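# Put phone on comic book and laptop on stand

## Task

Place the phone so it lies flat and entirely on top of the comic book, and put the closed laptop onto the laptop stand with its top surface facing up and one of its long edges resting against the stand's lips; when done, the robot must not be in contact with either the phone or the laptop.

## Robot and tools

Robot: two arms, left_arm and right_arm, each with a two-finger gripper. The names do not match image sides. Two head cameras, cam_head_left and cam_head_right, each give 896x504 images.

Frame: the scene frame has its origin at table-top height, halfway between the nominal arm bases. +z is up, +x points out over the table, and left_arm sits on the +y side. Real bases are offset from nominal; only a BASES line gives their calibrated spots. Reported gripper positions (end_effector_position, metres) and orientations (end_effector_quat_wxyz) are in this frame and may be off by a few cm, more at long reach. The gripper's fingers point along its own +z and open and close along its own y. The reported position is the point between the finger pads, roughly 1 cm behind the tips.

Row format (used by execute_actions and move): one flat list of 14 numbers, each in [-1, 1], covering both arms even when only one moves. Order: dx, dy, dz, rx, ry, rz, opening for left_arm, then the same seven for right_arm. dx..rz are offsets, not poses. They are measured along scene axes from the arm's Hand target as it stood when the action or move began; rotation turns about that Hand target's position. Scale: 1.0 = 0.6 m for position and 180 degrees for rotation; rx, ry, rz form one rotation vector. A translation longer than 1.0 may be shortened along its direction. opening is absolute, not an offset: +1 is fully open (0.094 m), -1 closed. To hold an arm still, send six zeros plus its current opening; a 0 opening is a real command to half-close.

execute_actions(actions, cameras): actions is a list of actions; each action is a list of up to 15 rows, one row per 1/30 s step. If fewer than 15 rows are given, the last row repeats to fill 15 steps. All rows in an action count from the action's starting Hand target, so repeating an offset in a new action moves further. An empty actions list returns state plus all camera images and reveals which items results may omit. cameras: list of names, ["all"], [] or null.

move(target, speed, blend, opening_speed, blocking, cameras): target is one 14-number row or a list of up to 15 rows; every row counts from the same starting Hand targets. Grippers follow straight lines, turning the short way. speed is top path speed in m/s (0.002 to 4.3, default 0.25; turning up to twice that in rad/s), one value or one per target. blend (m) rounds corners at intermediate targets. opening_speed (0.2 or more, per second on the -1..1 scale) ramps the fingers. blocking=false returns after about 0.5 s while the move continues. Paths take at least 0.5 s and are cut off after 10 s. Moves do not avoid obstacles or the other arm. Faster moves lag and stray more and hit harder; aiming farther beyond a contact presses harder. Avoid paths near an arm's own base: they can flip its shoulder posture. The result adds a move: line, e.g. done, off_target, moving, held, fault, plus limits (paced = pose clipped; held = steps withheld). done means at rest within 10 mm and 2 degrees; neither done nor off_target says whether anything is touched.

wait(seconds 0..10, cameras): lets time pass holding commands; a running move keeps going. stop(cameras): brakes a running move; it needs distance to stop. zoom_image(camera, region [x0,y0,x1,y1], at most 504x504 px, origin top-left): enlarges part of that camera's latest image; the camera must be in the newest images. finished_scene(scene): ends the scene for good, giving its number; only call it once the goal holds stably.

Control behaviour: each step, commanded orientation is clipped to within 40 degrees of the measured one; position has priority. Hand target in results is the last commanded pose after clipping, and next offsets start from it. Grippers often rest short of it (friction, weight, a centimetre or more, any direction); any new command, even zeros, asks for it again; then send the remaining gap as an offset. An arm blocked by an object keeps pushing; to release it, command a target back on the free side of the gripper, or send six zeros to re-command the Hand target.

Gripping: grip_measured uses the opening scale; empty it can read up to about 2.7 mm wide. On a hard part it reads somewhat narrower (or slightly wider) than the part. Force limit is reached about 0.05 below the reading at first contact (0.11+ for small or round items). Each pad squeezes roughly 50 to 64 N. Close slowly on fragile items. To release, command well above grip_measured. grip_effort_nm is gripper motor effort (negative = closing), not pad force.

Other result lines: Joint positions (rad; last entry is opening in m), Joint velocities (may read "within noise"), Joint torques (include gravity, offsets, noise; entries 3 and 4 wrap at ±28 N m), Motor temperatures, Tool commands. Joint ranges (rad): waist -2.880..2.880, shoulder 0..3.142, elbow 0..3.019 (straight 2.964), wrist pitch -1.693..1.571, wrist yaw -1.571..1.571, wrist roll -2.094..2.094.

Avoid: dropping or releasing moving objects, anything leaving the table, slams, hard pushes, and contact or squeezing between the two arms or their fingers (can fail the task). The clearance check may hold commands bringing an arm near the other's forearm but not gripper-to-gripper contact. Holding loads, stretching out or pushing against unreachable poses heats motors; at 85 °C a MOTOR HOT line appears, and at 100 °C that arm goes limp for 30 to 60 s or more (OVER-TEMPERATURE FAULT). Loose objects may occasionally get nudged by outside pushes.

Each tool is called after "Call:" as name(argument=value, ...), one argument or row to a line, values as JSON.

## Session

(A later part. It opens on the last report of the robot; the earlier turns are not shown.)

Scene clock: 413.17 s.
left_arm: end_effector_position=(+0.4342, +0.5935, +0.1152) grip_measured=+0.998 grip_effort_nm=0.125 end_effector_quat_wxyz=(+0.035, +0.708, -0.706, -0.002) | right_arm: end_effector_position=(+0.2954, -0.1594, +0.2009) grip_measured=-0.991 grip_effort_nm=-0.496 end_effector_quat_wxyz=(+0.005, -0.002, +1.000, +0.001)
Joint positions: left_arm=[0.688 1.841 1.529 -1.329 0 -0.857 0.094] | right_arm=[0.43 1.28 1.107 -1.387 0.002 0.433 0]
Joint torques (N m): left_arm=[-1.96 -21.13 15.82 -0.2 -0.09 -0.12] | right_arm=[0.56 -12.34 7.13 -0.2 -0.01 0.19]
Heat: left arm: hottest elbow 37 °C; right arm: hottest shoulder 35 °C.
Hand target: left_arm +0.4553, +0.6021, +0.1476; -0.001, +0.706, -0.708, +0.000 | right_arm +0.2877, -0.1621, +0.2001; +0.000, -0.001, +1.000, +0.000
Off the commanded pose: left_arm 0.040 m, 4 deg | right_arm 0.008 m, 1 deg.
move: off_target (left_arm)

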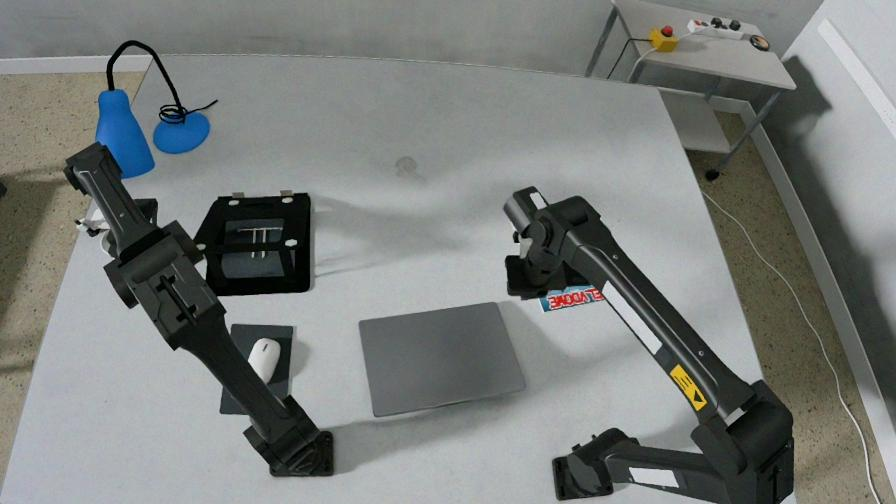

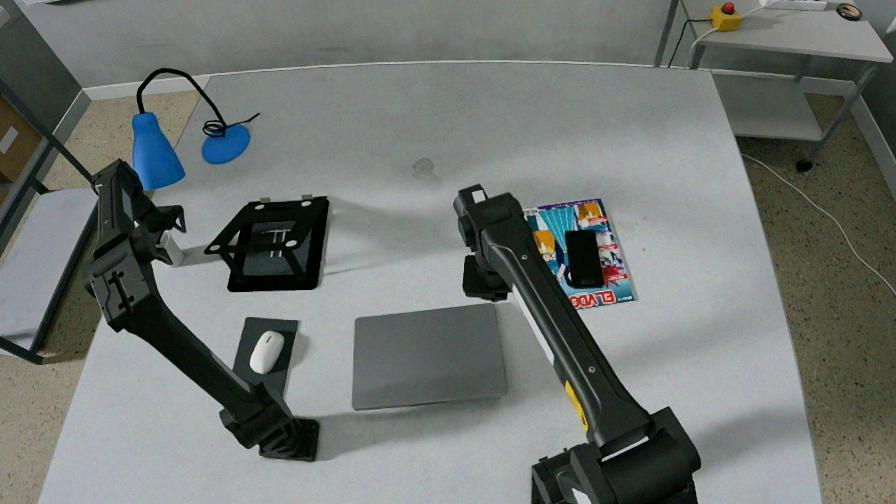

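Call:
move(
  target=[
    [0,-0.02,0.13,0,0,0,1,0,0,0,0,0,0,-1],
    [0.025,-0.145,0.13,0,0,-0.5,1,0,0,0,0,0,0,-1],
    [0.025,-0.145,-0.06,0,0,-0.5,1,0,0,0,0,0,0,-1],
  ],
  speed=[0.15,0.2,0.12],
  cameras=["all"],
)

Call:
zoom_image(
  camera="cam_head_right",
  region=[120, 140, 340, 320],
)

Call:
zoom_image(
  camera="cam_head_left",
  region=[120, 140, 340, 320],
)

Scene clock: 429.17 s.
left_arm: end_effector_position=(+0.4667, +0.5209, +0.1189) grip_measured=+0.998 grip_effort_nm=0.120 end_effector_quat_wxyz=(+0.003, -0.010, +1.000, +0.001) | right_arm: end_effector_position=(+0.2954, -0.1594, +0.2009) grip_measured=-0.991 grip_effort_nm=-0.491 end_effector_quat_wxyz=(+0.005, -0.002, +1.000, +0.001)
Joint positions: left_arm=[0.541 1.748 1.411 -1.228 0.001 0.55 0.094] | right_arm=[0.43 1.28 1.107 -1.387 0.002 0.433 0]
Joint torques (N m): left_arm=[-2.43 -17.38 9.1 0.72 0 0.06] | right_arm=[0.56 -12.34 7.15 -0.17 0 0.18]
Heat: left arm: hottest elbow 37 °C; right arm: hottest shoulder 35 °C.
Hand target: left_arm +0.4702, +0.5151, +0.1116; +0.001, +0.001, +1.000, +0.000 | right_arm +0.2877, -0.1621, +0.2001; +0.000, -0.001, +1.000, +0.000
Off the commanded pose: left_arm 0.010 m, 1 deg | right_arm 0.008 m, 1 deg.
move: done

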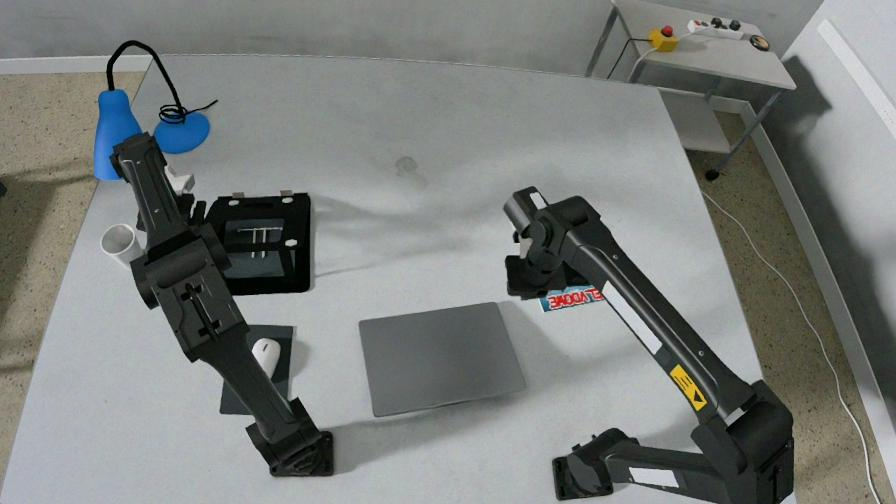

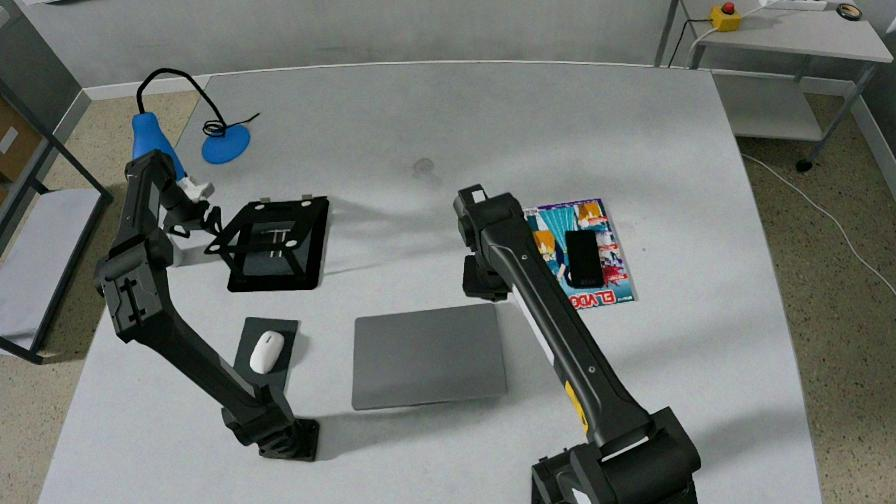

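Scaled by 2.291.

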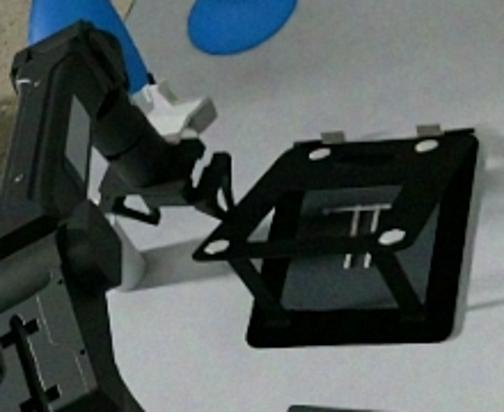

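Scaled by 2.291.

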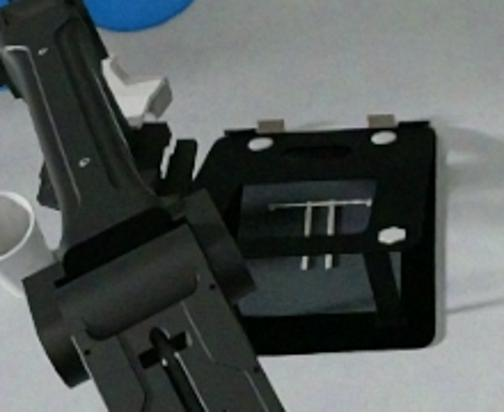

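Call:
move(
  target=[0,-0.083,0,0,0,0,1,0,0,0,0,0,0,-1],
  speed=0.15,
  cameras=["all"],
)

Call:
zoom_image(
  camera="cam_head_right",
  region=[160, 160, 340, 310],
)

Call:
zoom_image(
  camera="cam_head_left",
  region=[140, 150, 320, 300],
)

Scene clock: 434.97 s.
left_arm: end_effector_position=(+0.4693, +0.4688, +0.1066) grip_measured=+0.998 grip_effort_nm=0.120 end_effector_quat_wxyz=(-0.006, +0.002, +1.000, -0.004) | right_arm: end_effector_position=(+0.2954, -0.1594, +0.2009) grip_measured=-0.991 grip_effort_nm=-0.491 end_effector_quat_wxyz=(+0.005, -0.002, +1.000, +0.001)
Joint positions: left_arm=[0.449 1.713 1.329 -1.201 0.001 0.481 0.094] | right_arm=[0.43 1.28 1.107 -1.387 0.002 0.433 0]
Joint torques (N m): left_arm=[-2.49 -18.73 8.88 0.5 0 -0.07] | right_arm=[0.56 -12.34 7.1 -0.18 0 0.18]
Heat: left arm: hottest elbow 36 °C; right arm: hottest shoulder 35 °C.
Hand target: left_arm +0.4701, +0.4654, +0.1115; +0.001, +0.001, +1.000, +0.000 | right_arm +0.2877, -0.1621, +0.2001; +0.000, -0.001, +1.000, +0.000
Off the commanded pose: left_arm 0.006 m, 1 deg | right_arm 0.008 m, 1 deg.
move: done

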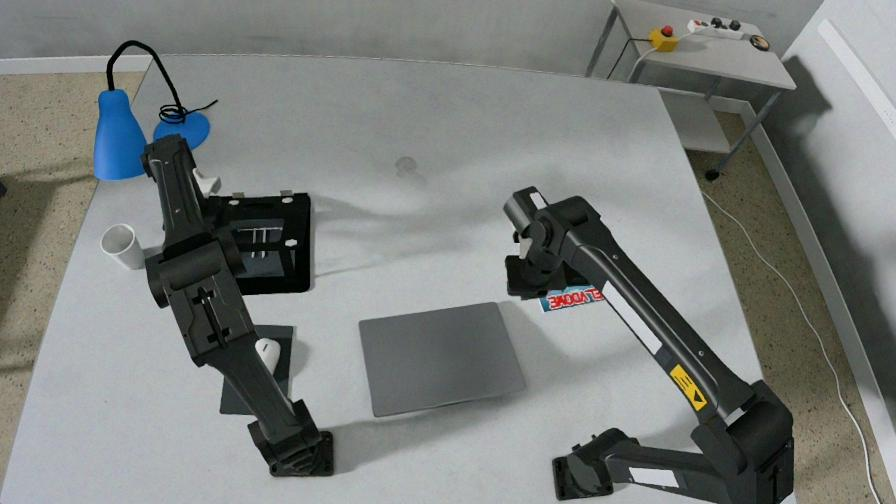

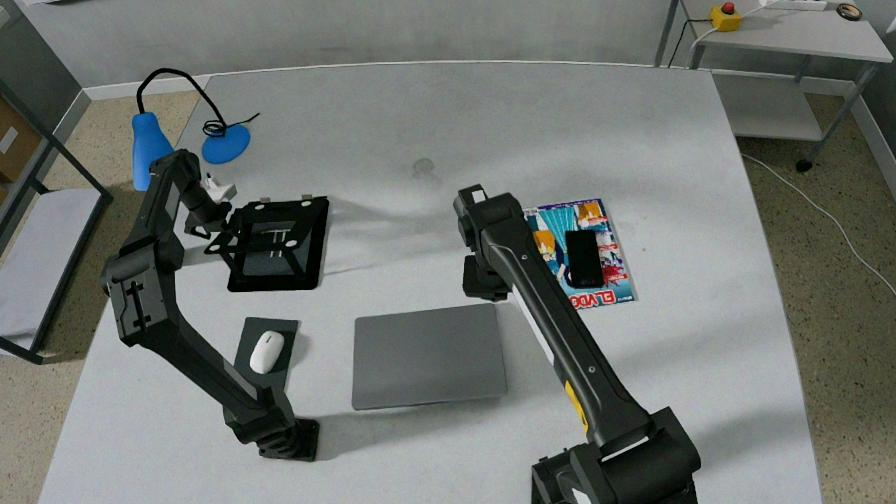

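Scaled by 2.800.

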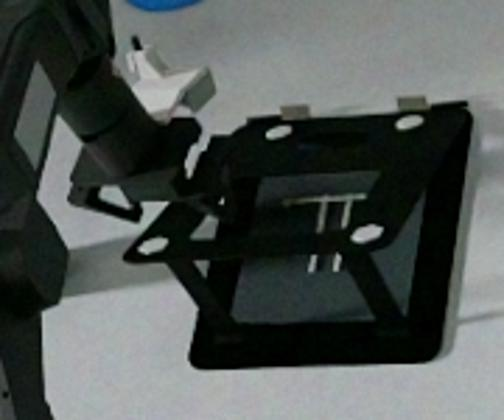

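Scaled by 2.800.

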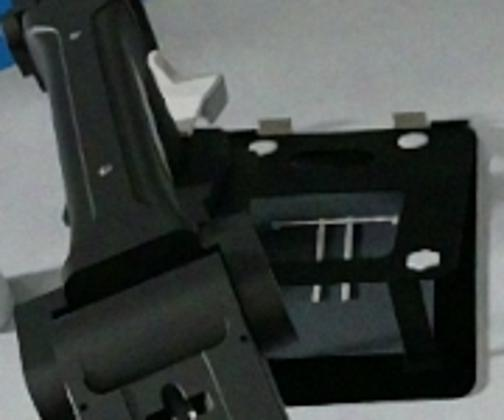

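Call:
move(
  target=[
    [0,0,0.1,0,0,0,1,0,0,0,0,0,0,-1],
    [0,0.175,0.1,0,0,0,-1,0,0,0,0,0,0,-1],
    [0,0.175,-0.15,0,0,0,-1,0,0,0,0,0,0,-1],
  ],
  speed=[0.15,0.2,0.15],
  cameras=["all"],
)

Call:
zoom_image(
  camera="cam_head_right",
  region=[140, 160, 340, 310],
)

Scene clock: 446.03 s.
left_arm: end_effector_position=(+0.4787, +0.5736, +0.0838) grip_measured=-0.981 grip_effort_nm=-0.989 end_effector_quat_wxyz=(+0.041, +0.022, +0.999, +0.029) | right_arm: end_effector_position=(+0.2954, -0.1594, +0.2009) grip_measured=-0.991 grip_effort_nm=-0.491 end_effector_quat_wxyz=(+0.005, -0.002, +1.000, +0.001)
Joint positions: left_arm=[0.61 1.823 1.414 -1.062 0.004 0.682 0.001] | right_arm=[0.43 1.28 1.107 -1.387 0.002 0.433 0]
Joint torques (N m): left_arm=[-0.97 -11.52 7.05 1.24 -0.1 -0.42] | right_arm=[0.62 -12.34 7.16 -0.21 0 0.18]
Heat: left arm: hottest elbow 36 °C; right arm: hottest shoulder 34 °C.
Hand target: left_arm +0.4703, +0.5703, +0.0216; +0.001, +0.001, +1.000, +0.000 | right_arm +0.2877, -0.1621, +0.2001; +0.000, -0.001, +1.000, +0.000
Off the commanded pose: left_arm 0.063 m, 6 deg | right_arm 0.008 m, 1 deg.
move: off_target (left_arm); target 2's new opening was sent with left_arm's hand 0.030 m and 3 deg from that target

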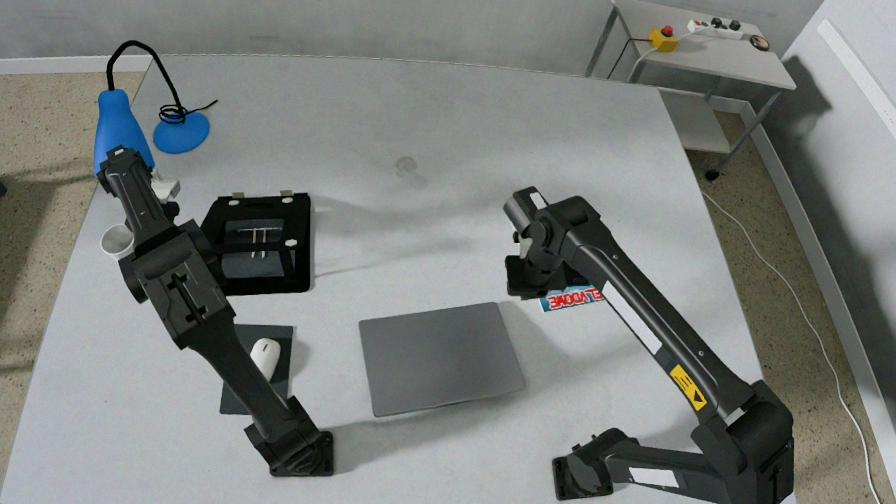

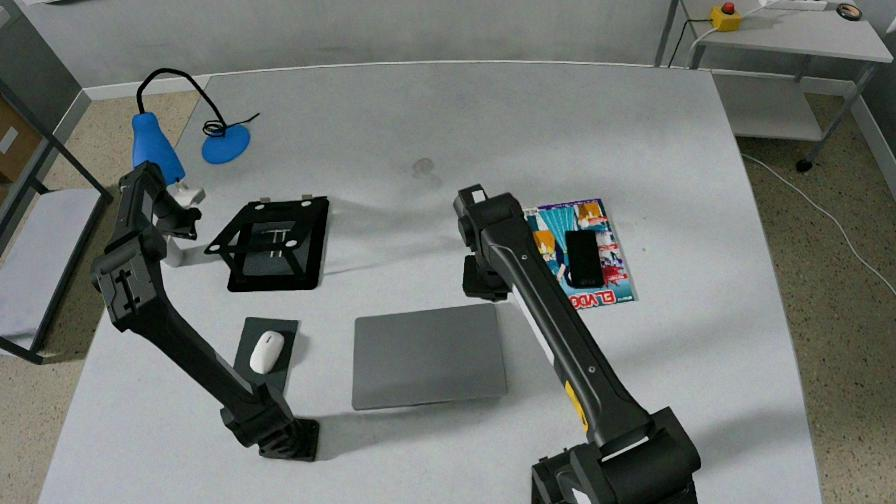

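Scaled by 2.520.

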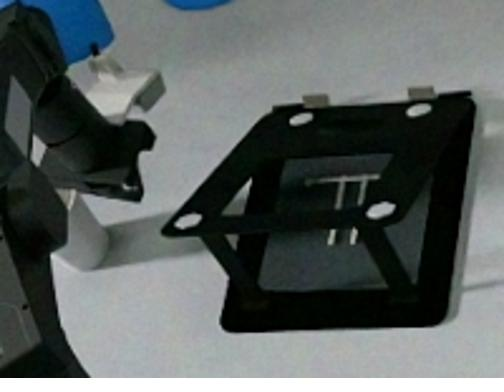

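Call:
move(
  target=[
    [-0.01,0.0,0.3,0,0,0,-1,0,0,0,0,0,0,-1],
    [0.016,-0.34,0.3,0,0,0,-1,0,0,0,0,0,0,-1],
    [0.016,-0.35,0.17,0,0,0,-1,0,0,0,0,0,0,-1],
  ],
  speed=[0.1,0.2,0.15],
  cameras=["all"],
)

Call:
zoom_image(
  camera="cam_head_right",
  region=[140, 140, 340, 310],
)

Call:
zoom_image(
  camera="cam_head_left",
  region=[140, 140, 340, 310],
)

Scene clock: 460.67 s.
left_arm: end_effector_position=(+0.4781, +0.3660, +0.1293) grip_measured=-0.981 grip_effort_nm=-0.994 end_effector_quat_wxyz=(+0.002, -0.001, +1.000, -0.001) | right_arm: end_effector_position=(+0.2954, -0.1594, +0.2009) grip_measured=-0.991 grip_effort_nm=-0.491 end_effector_quat_wxyz=(+0.005, -0.002, +1.000, +0.001)
Joint positions: left_arm=[0.243 1.61 1.26 -1.218 0.004 0.269 0.001] | right_arm=[0.43 1.28 1.107 -1.387 0.002 0.433 0]
Joint torques (N m): left_arm=[-2.37 -15.68 9.11 0.9 -0.1 -0.07] | right_arm=[0.56 -12.4 7.15 -0.21 -0.01 0.19]
Heat: left arm: hottest elbow 36 °C; right arm: hottest shoulder 34 °C.
Hand target: left_arm +0.4799, +0.3603, +0.1235; +0.001, +0.001, +1.000, +0.000 | right_arm +0.2877, -0.1621, +0.2001; +0.000, -0.001, +1.000, +0.000
Off the commanded pose: left_arm 0.008 m, 0 deg | right_arm 0.008 m, 1 deg.
move: done

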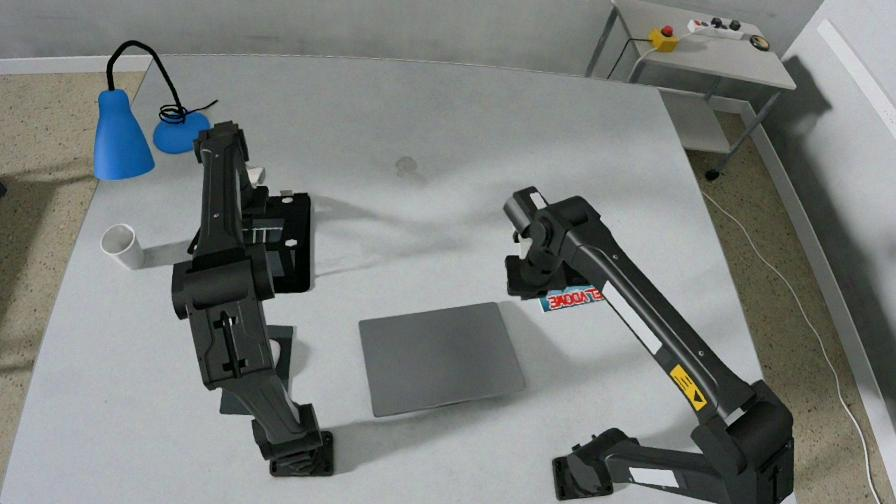

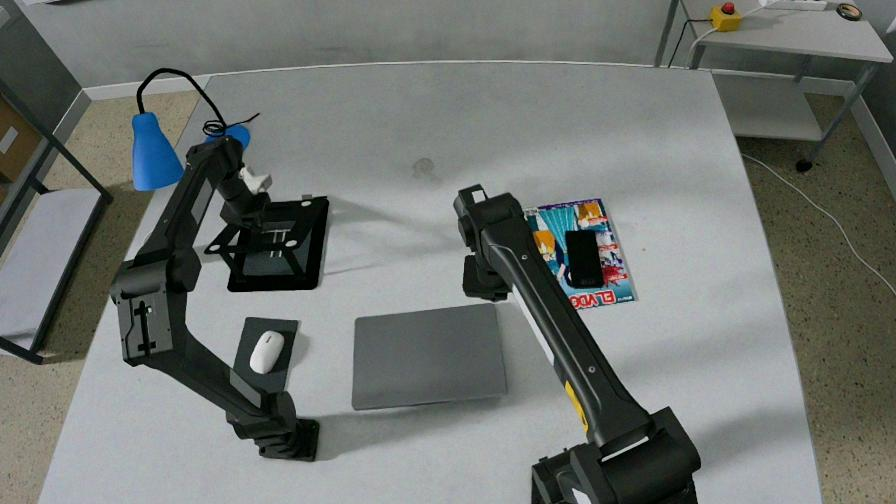

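Scaled by 2.520.

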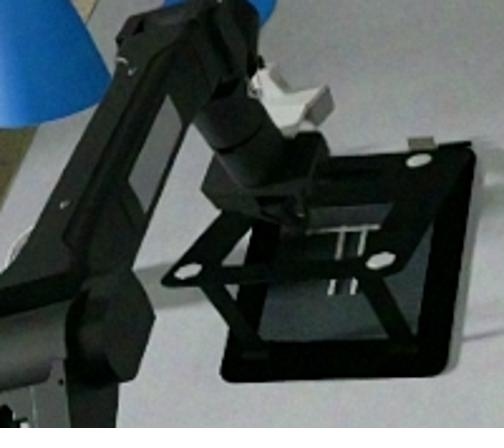

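Scaled by 2.520.

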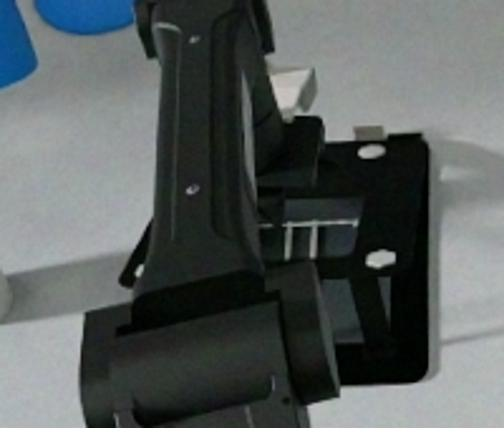

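Call:
move(
  target=[
    [0.03,0.0,0,0,0,0,-1,0,0,0,0,0,0,-1],
    [0.03,0,-0.12,0,0,0,-1,0,0,0,0,0,0,-1],
  ],
  speed=[0.1,0.1],
  cameras=["all"],
)

Call:
zoom_image(
  camera="cam_head_right",
  region=[140, 140, 340, 310],
)

Scene clock: 465.63 s.
left_arm: end_effector_position=(+0.4962, +0.3661, +0.0559) grip_measured=-0.981 grip_effort_nm=-0.989 end_effector_quat_wxyz=(+0.000, -0.001, +1.000, -0.002) | right_arm: end_effector_position=(+0.2954, -0.1594, +0.2009) grip_measured=-0.991 grip_effort_nm=-0.491 end_effector_quat_wxyz=(+0.005, -0.002, +1.000, +0.001)
Joint positions: left_arm=[0.233 1.736 1.212 -1.047 0.004 0.259 0.001] | right_arm=[0.43 1.28 1.107 -1.387 0.002 0.433 0]
Joint torques (N m): left_arm=[-3.14 -17.08 8.44 0.84 -0.12 -0.11] | right_arm=[0.56 -12.34 7.13 -0.17 0 0.18]
Heat: left arm: hottest elbow 35 °C; right arm: hottest shoulder 34 °C.
Hand target: left_arm +0.4978, +0.3604, +0.0515; +0.001, +0.001, +1.000, +0.000 | right_arm +0.2877, -0.1621, +0.2001; +0.000, -0.001, +1.000, +0.000
Off the commanded pose: left_arm 0.007 m, 0 deg | right_arm 0.008 m, 1 deg.
move: done

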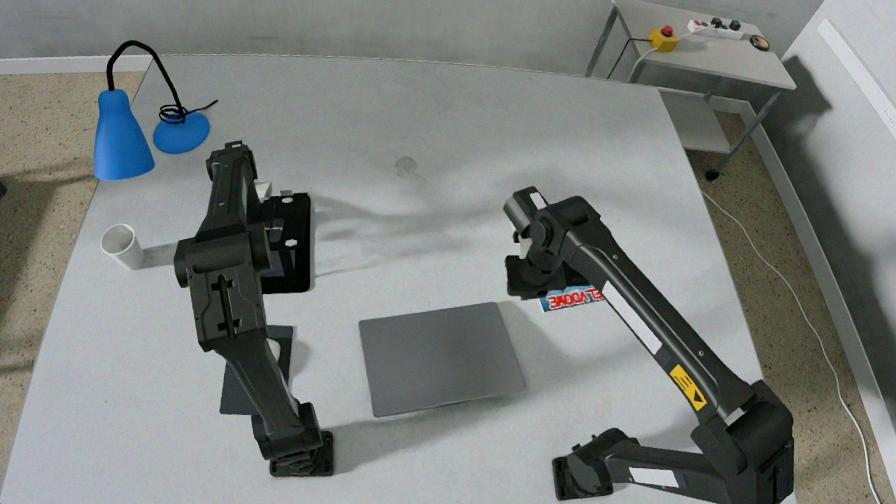

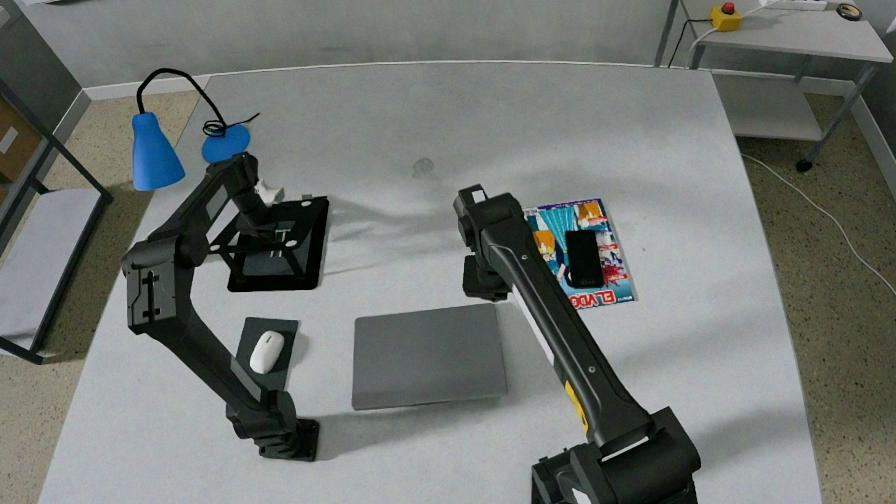

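Scaled by 2.520.

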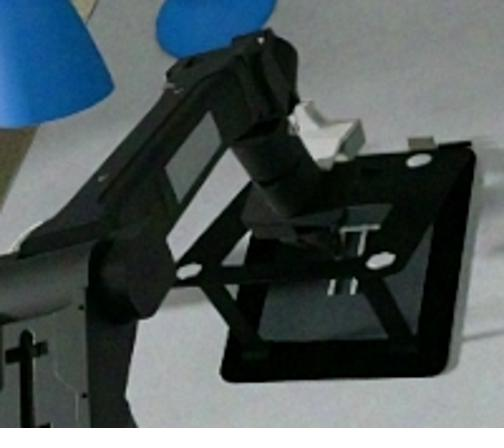

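Call:
move(
  target=[0,-0.17,0,0,0,0,-1,0,0,0,0,0,0,-1],
  speed=0.07,
  cameras=["all"],
)

Call:
zoom_image(
  camera="cam_head_right",
  region=[160, 140, 380, 310],
)

Scene clock: 469.53 s.
left_arm: end_effector_position=(+0.4991, +0.2736, +0.0476) grip_measured=-0.981 grip_effort_nm=-0.979 end_effector_quat_wxyz=(-0.007, -0.005, +1.000, +0.002) | right_arm: end_effector_position=(+0.2954, -0.1594, +0.2009) grip_measured=-0.991 grip_effort_nm=-0.491 end_effector_quat_wxyz=(+0.005, -0.002, +1.000, +0.001)
Joint positions: left_arm=[0.037 1.727 1.174 -1.033 -0.004 0.056 0.001] | right_arm=[0.43 1.28 1.107 -1.387 0.002 0.433 0]
Joint torques (N m): left_arm=[-4.42 -18.61 7.71 0.75 0.18 -0.18] | right_arm=[0.62 -12.28 7.13 -0.17 0 0.18]
Heat: left arm: hottest elbow 35 °C; right arm: hottest shoulder 34 °C.
Hand target: left_arm +0.4980, +0.2584, +0.0517; +0.001, +0.001, +1.000, +0.000 | right_arm +0.2877, -0.1621, +0.2001; +0.000, -0.001, +1.000, +0.000
Off the commanded pose: left_arm 0.016 m, 1 deg | right_arm 0.008 m, 1 deg.
move: off_target (left_arm)

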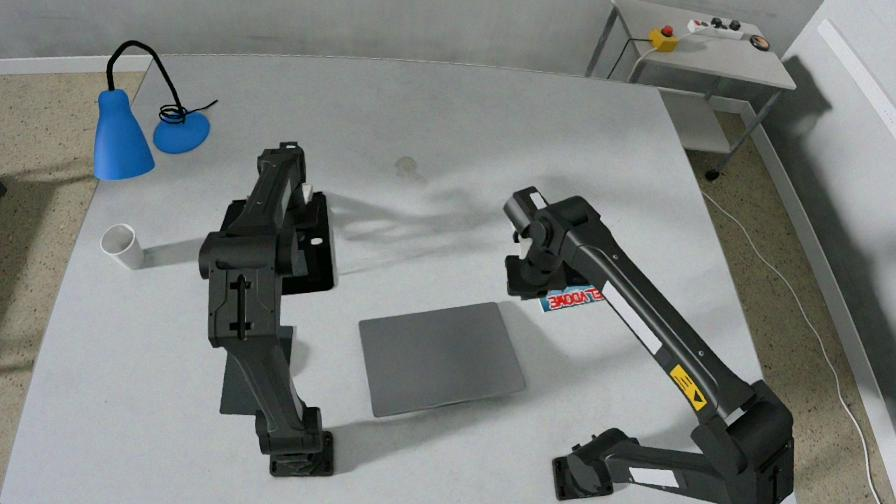

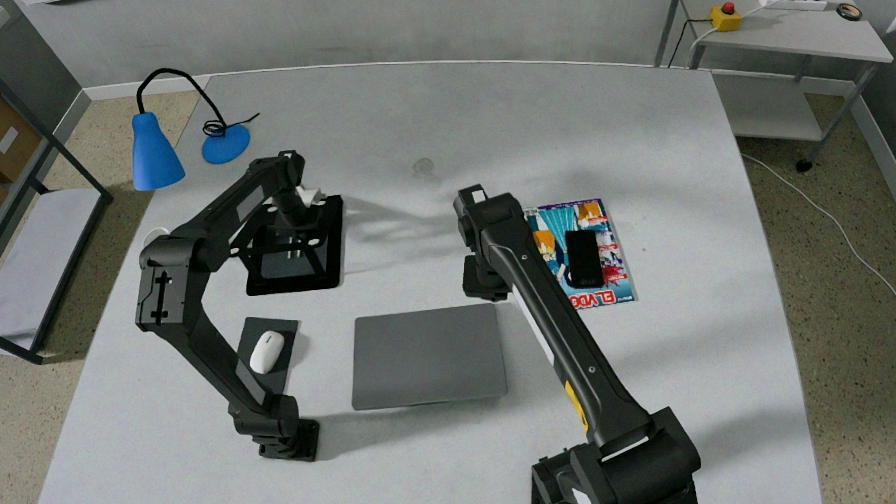

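Scaled by 2.291.

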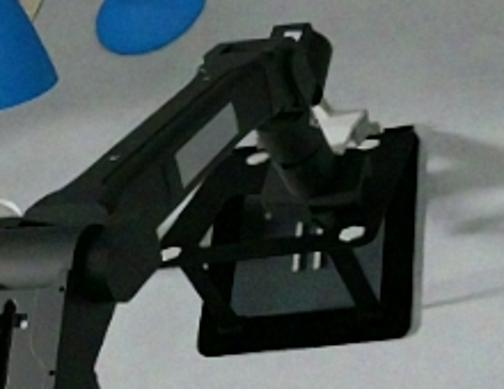

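Call:
move(
  target=[0.035,-0.18,0,0,0,0,-1,0,0,0,0,0,0,-1],
  speed=0.07,
  cameras=["all"],
)

Call:
zoom_image(
  camera="cam_head_right",
  region=[200, 140, 420, 310],
)

Call:
zoom_image(
  camera="cam_head_left",
  region=[200, 140, 420, 310],
)

Scene clock: 475.23 s.
left_arm: end_effector_position=(+0.5001, +0.1708, +0.0461) grip_measured=-0.981 grip_effort_nm=-0.974 end_effector_quat_wxyz=(-0.010, -0.010, +1.000, +0.004) | right_arm: end_effector_position=(+0.2954, -0.1594, +0.2009) grip_measured=-0.991 grip_effort_nm=-0.491 end_effector_quat_wxyz=(+0.005, -0.002, +1.000, +0.001)
Joint positions: left_arm=[-0.182 1.745 1.195 -1.041 -0.005 -0.172 0.001] | right_arm=[0.43 1.28 1.107 -1.387 0.002 0.433 0]
Joint torques (N m): left_arm=[-4.37 -14.8 14.16 -0.25 0.17 -0.12] | right_arm=[0.5 -12.34 7.13 -0.2 0 0.18]
Heat: left arm: hottest elbow 35 °C; right arm: hottest shoulder 34 °C.
Hand target: left_arm +0.5188, +0.1505, +0.0516; +0.001, +0.001, +1.000, +0.000 | right_arm +0.2877, -0.1621, +0.2001; +0.000, -0.001, +1.000, +0.000
Off the commanded pose: left_arm 0.028 m, 2 deg | right_arm 0.008 m, 1 deg.
move: off_target (left_arm)

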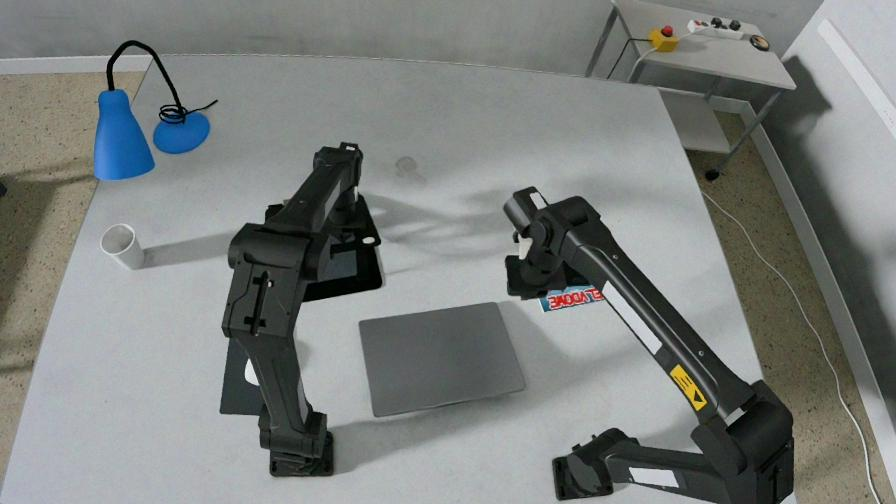

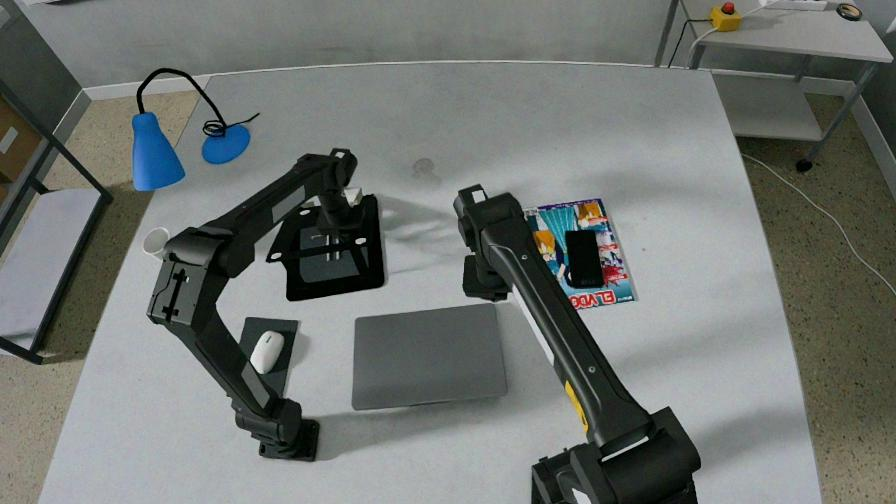

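Scaled by 2.291.

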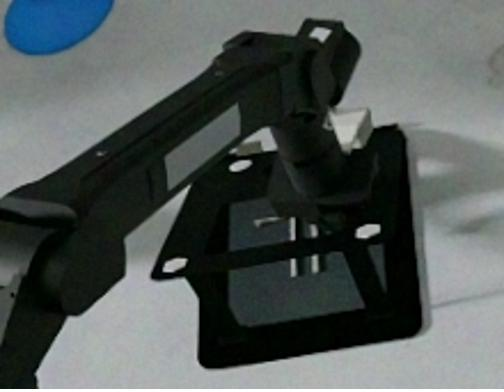

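Scaled by 2.291.

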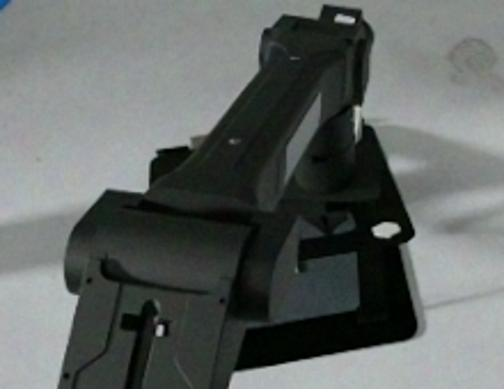

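Call:
move(
  target=[
    [-0.02,0.03,0,0,0,0,-1,0,0,0,0,0,0,-1],
    [-0.02,0.03,0.28,0,0,0,-1,0,0,0,0,0,0,-1],
    [-0.35,0.25,0.33,0,0,0,-1,0,0,0,0,0,0,-1],
  ],
  speed=[0.1,0.15,0.25],
  cameras=["all"],
)

Call:
zoom_image(
  camera="cam_head_right",
  region=[230, 150, 530, 430],
)

Call:
zoom_image(
  camera="cam_head_left",
  region=[230, 150, 530, 430],
)

Scene clock: 483.93 s.
left_arm: end_effector_position=(+0.3152, +0.2976, +0.2521) grip_measured=-0.981 grip_effort_nm=-0.974 end_effector_quat_wxyz=(+0.008, +0.004, +1.000, +0.002) | right_arm: end_effector_position=(+0.2954, -0.1594, +0.2009) grip_measured=-0.991 grip_effort_nm=-0.491 end_effector_quat_wxyz=(+0.005, -0.002, +1.000, +0.001)
Joint positions: left_arm=[0.162 1.081 1.084 -1.557 -0.002 0.199 0.001] | right_arm=[0.43 1.28 1.107 -1.387 0.002 0.433 0]
Joint torques (N m): left_arm=[-0.56 -7.71 9.46 -0.01 0.06 0.08] | right_arm=[0.56 -12.34 7.1 -0.2 0 0.19]
Heat: left arm: hottest elbow 36 °C; right arm: hottest shoulder 34 °C.
Hand target: left_arm +0.3089, +0.3004, +0.2496; +0.001, +0.001, +1.000, +0.000 | right_arm +0.2877, -0.1621, +0.2001; +0.000, -0.001, +1.000, +0.000
Off the commanded pose: left_arm 0.007 m, 1 deg | right_arm 0.008 m, 1 deg.
move: done

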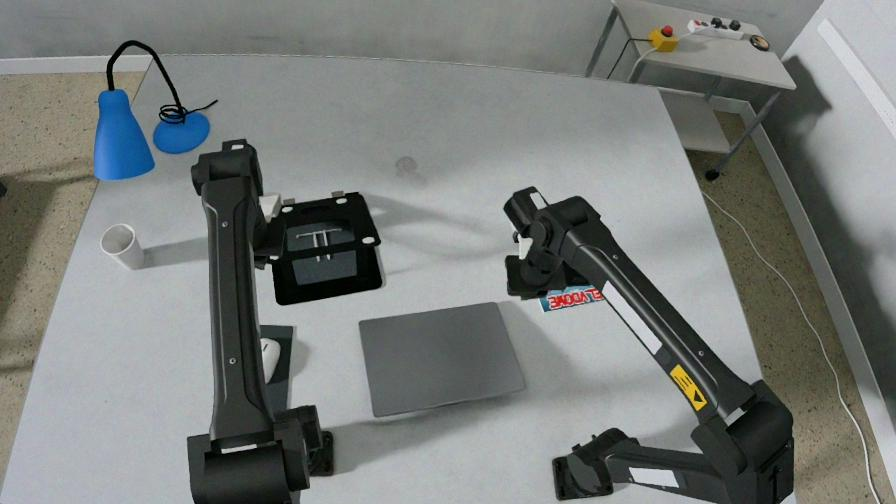

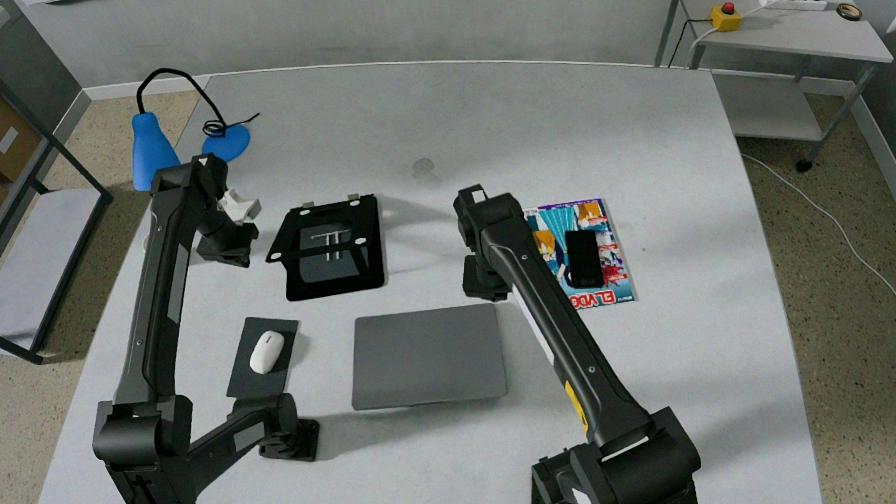

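Scaled by 1.680.

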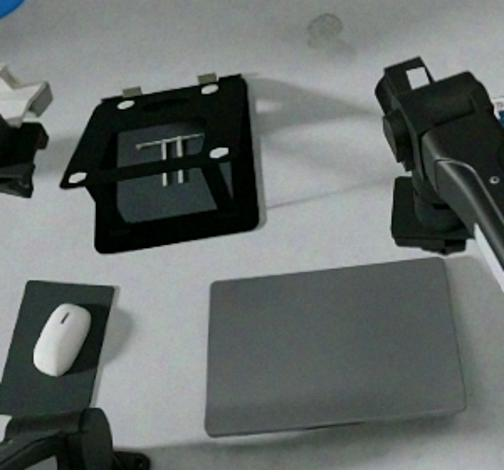

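Scaled by 1.680.

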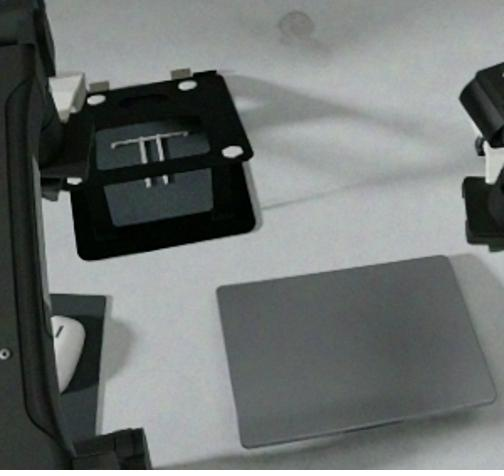

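Call:
zoom_image(
  camera="cam_head_left",
  region=[360, 370, 530, 430],
)

Call:
zoom_image(
  camera="cam_head_right",
  region=[340, 360, 520, 430],
)

Scaled by 2.965.

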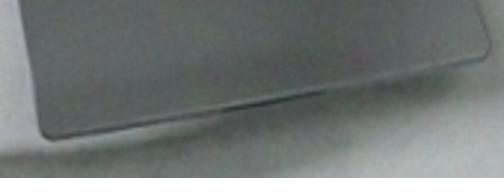

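Scaled by 2.800.

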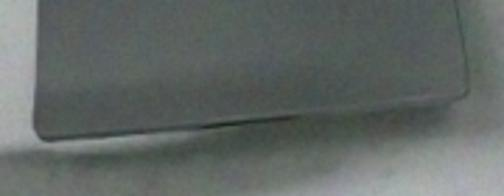

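Call:
move(
  target=[-0.187,-0.192,-0.249,-0.0874,-0.1004,-0.4496,1,-0.051,-0.1415,-0.167,0.1043,-0.0907,0.5369,1],
  speed=0.3,
  cameras=["all"],
)

Call:
zoom_image(
  camera="cam_head_right",
  region=[280, 250, 580, 450],
)

Call:
zoom_image(
  camera="cam_head_left",
  region=[280, 250, 580, 450],
)

Scene clock: 506.87 s.
left_arm: end_effector_position=(+0.1975, +0.1883, +0.1024) grip_measured=+0.998 grip_effort_nm=0.120 end_effector_quat_wxyz=(+0.140, +0.636, +0.748, -0.128) | right_arm: end_effector_position=(+0.2623, -0.2434, +0.1075) grip_measured=+0.999 grip_effort_nm=0.056 end_effector_quat_wxyz=(-0.135, +0.745, -0.640, -0.131)
Joint positions: left_arm=[0.03 0.743 0.476 -1.277 0.38 1.462 0.094] | right_arm=[0.005 1.214 0.759 -1.136 -0.379 -1.717 0.094]
Joint torques (N m): left_arm=[-2.84 -3.14 9.24 0.84 0.36 0.1] | right_arm=[-0.5 -7.12 6.79 -0.32 -0.32 0.11]
Heat: left arm: hottest elbow 35 °C; right arm: hottest shoulder 34 °C.
Hand target: left_arm +0.1967, +0.1853, +0.1001; +0.144, +0.645, +0.740, -0.126 | right_arm +0.2571, -0.2470, +0.0998; -0.125, +0.741, -0.644, -0.144
Off the commanded pose: left_arm 0.004 m, 2 deg | right_arm 0.010 m, 2 deg.
move: done

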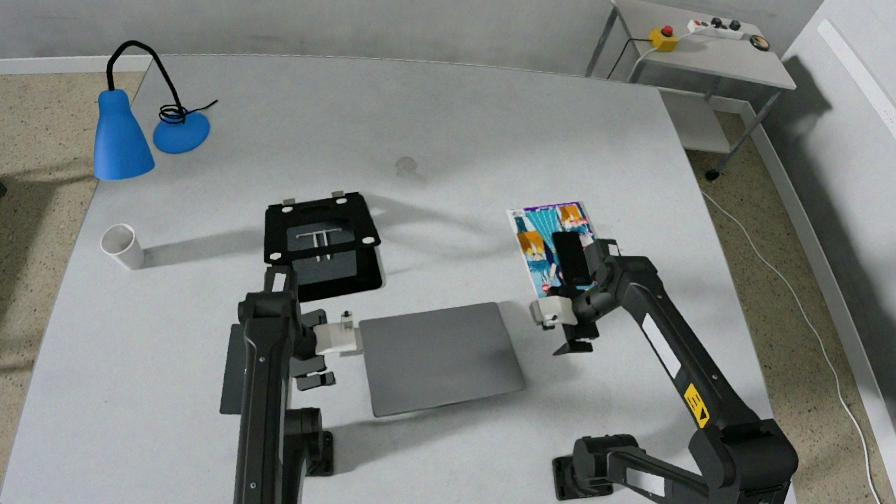

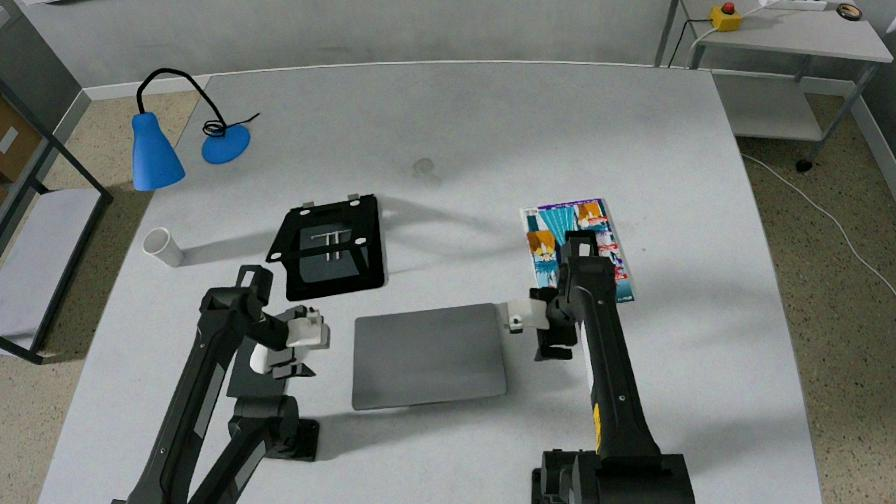

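Scaled by 1.680.

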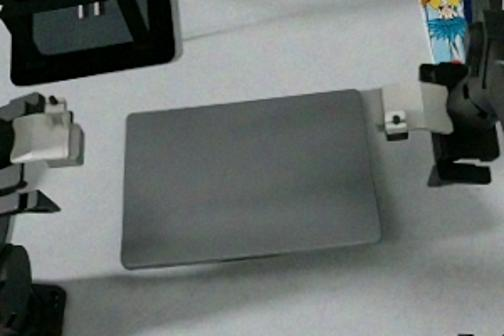

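Scaled by 1.680.

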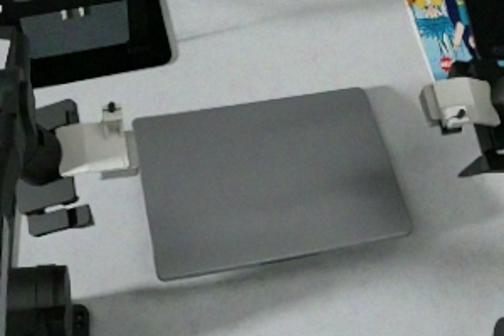

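Call:
move(
  target=[0,0,-0.135,0,0,0,1,0,0,-0.135,0,0,0,1],
  speed=0.12,
  cameras=["all"],
)

Call:
zoom_image(
  camera="cam_head_right",
  region=[280, 270, 580, 450],
)

Call:
zoom_image(
  camera="cam_head_left",
  region=[280, 270, 580, 450],
)

Scene clock: 513.23 s.
left_arm: end_effector_position=(+0.1994, +0.1883, +0.0235) grip_measured=+0.998 grip_effort_nm=0.125 end_effector_quat_wxyz=(+0.146, +0.641, +0.744, -0.122) | right_arm: end_effector_position=(+0.2604, -0.2437, +0.0266) grip_measured=+0.999 grip_effort_nm=0.066 end_effector_quat_wxyz=(-0.129, +0.744, -0.641, -0.138)
Joint positions: left_arm=[0.03 0.892 0.306 -0.942 0.381 1.472 0.094] | right_arm=[0.004 1.375 0.644 -0.879 -0.379 -1.719 0.094]
Joint torques (N m): left_arm=[-3.08 -2.55 8.09 0.77 0.39 -0.01] | right_arm=[-0.38 -8.18 5.34 0.43 -0.3 0.1]
Heat: left arm: hottest elbow 35 °C; right arm: hottest shoulder 34 °C.
Hand target: left_arm +0.1967, +0.1852, +0.0192; +0.144, +0.645, +0.740, -0.126 | right_arm +0.2571, -0.2470, +0.0188; -0.125, +0.741, -0.644, -0.144
Off the commanded pose: left_arm 0.006 m, 1 deg | right_arm 0.009 m, 1 deg.
move: done

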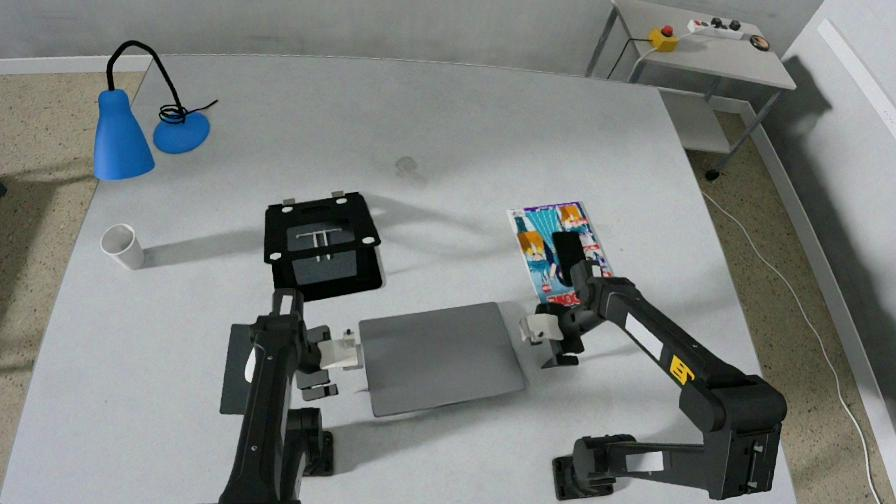

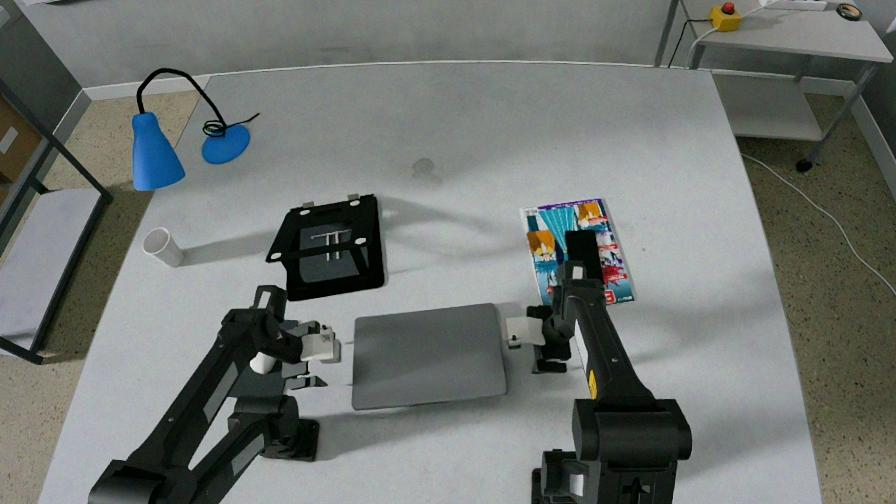

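Scaled by 1.680.

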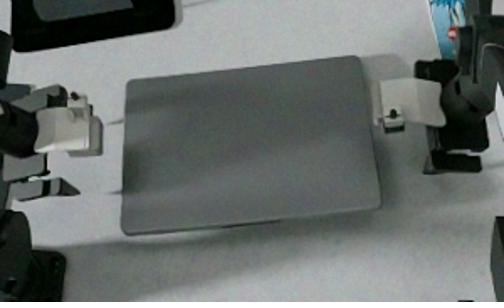

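Scaled by 1.680.

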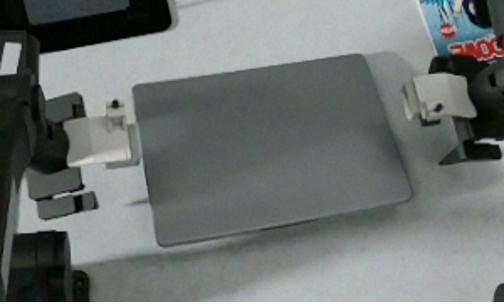

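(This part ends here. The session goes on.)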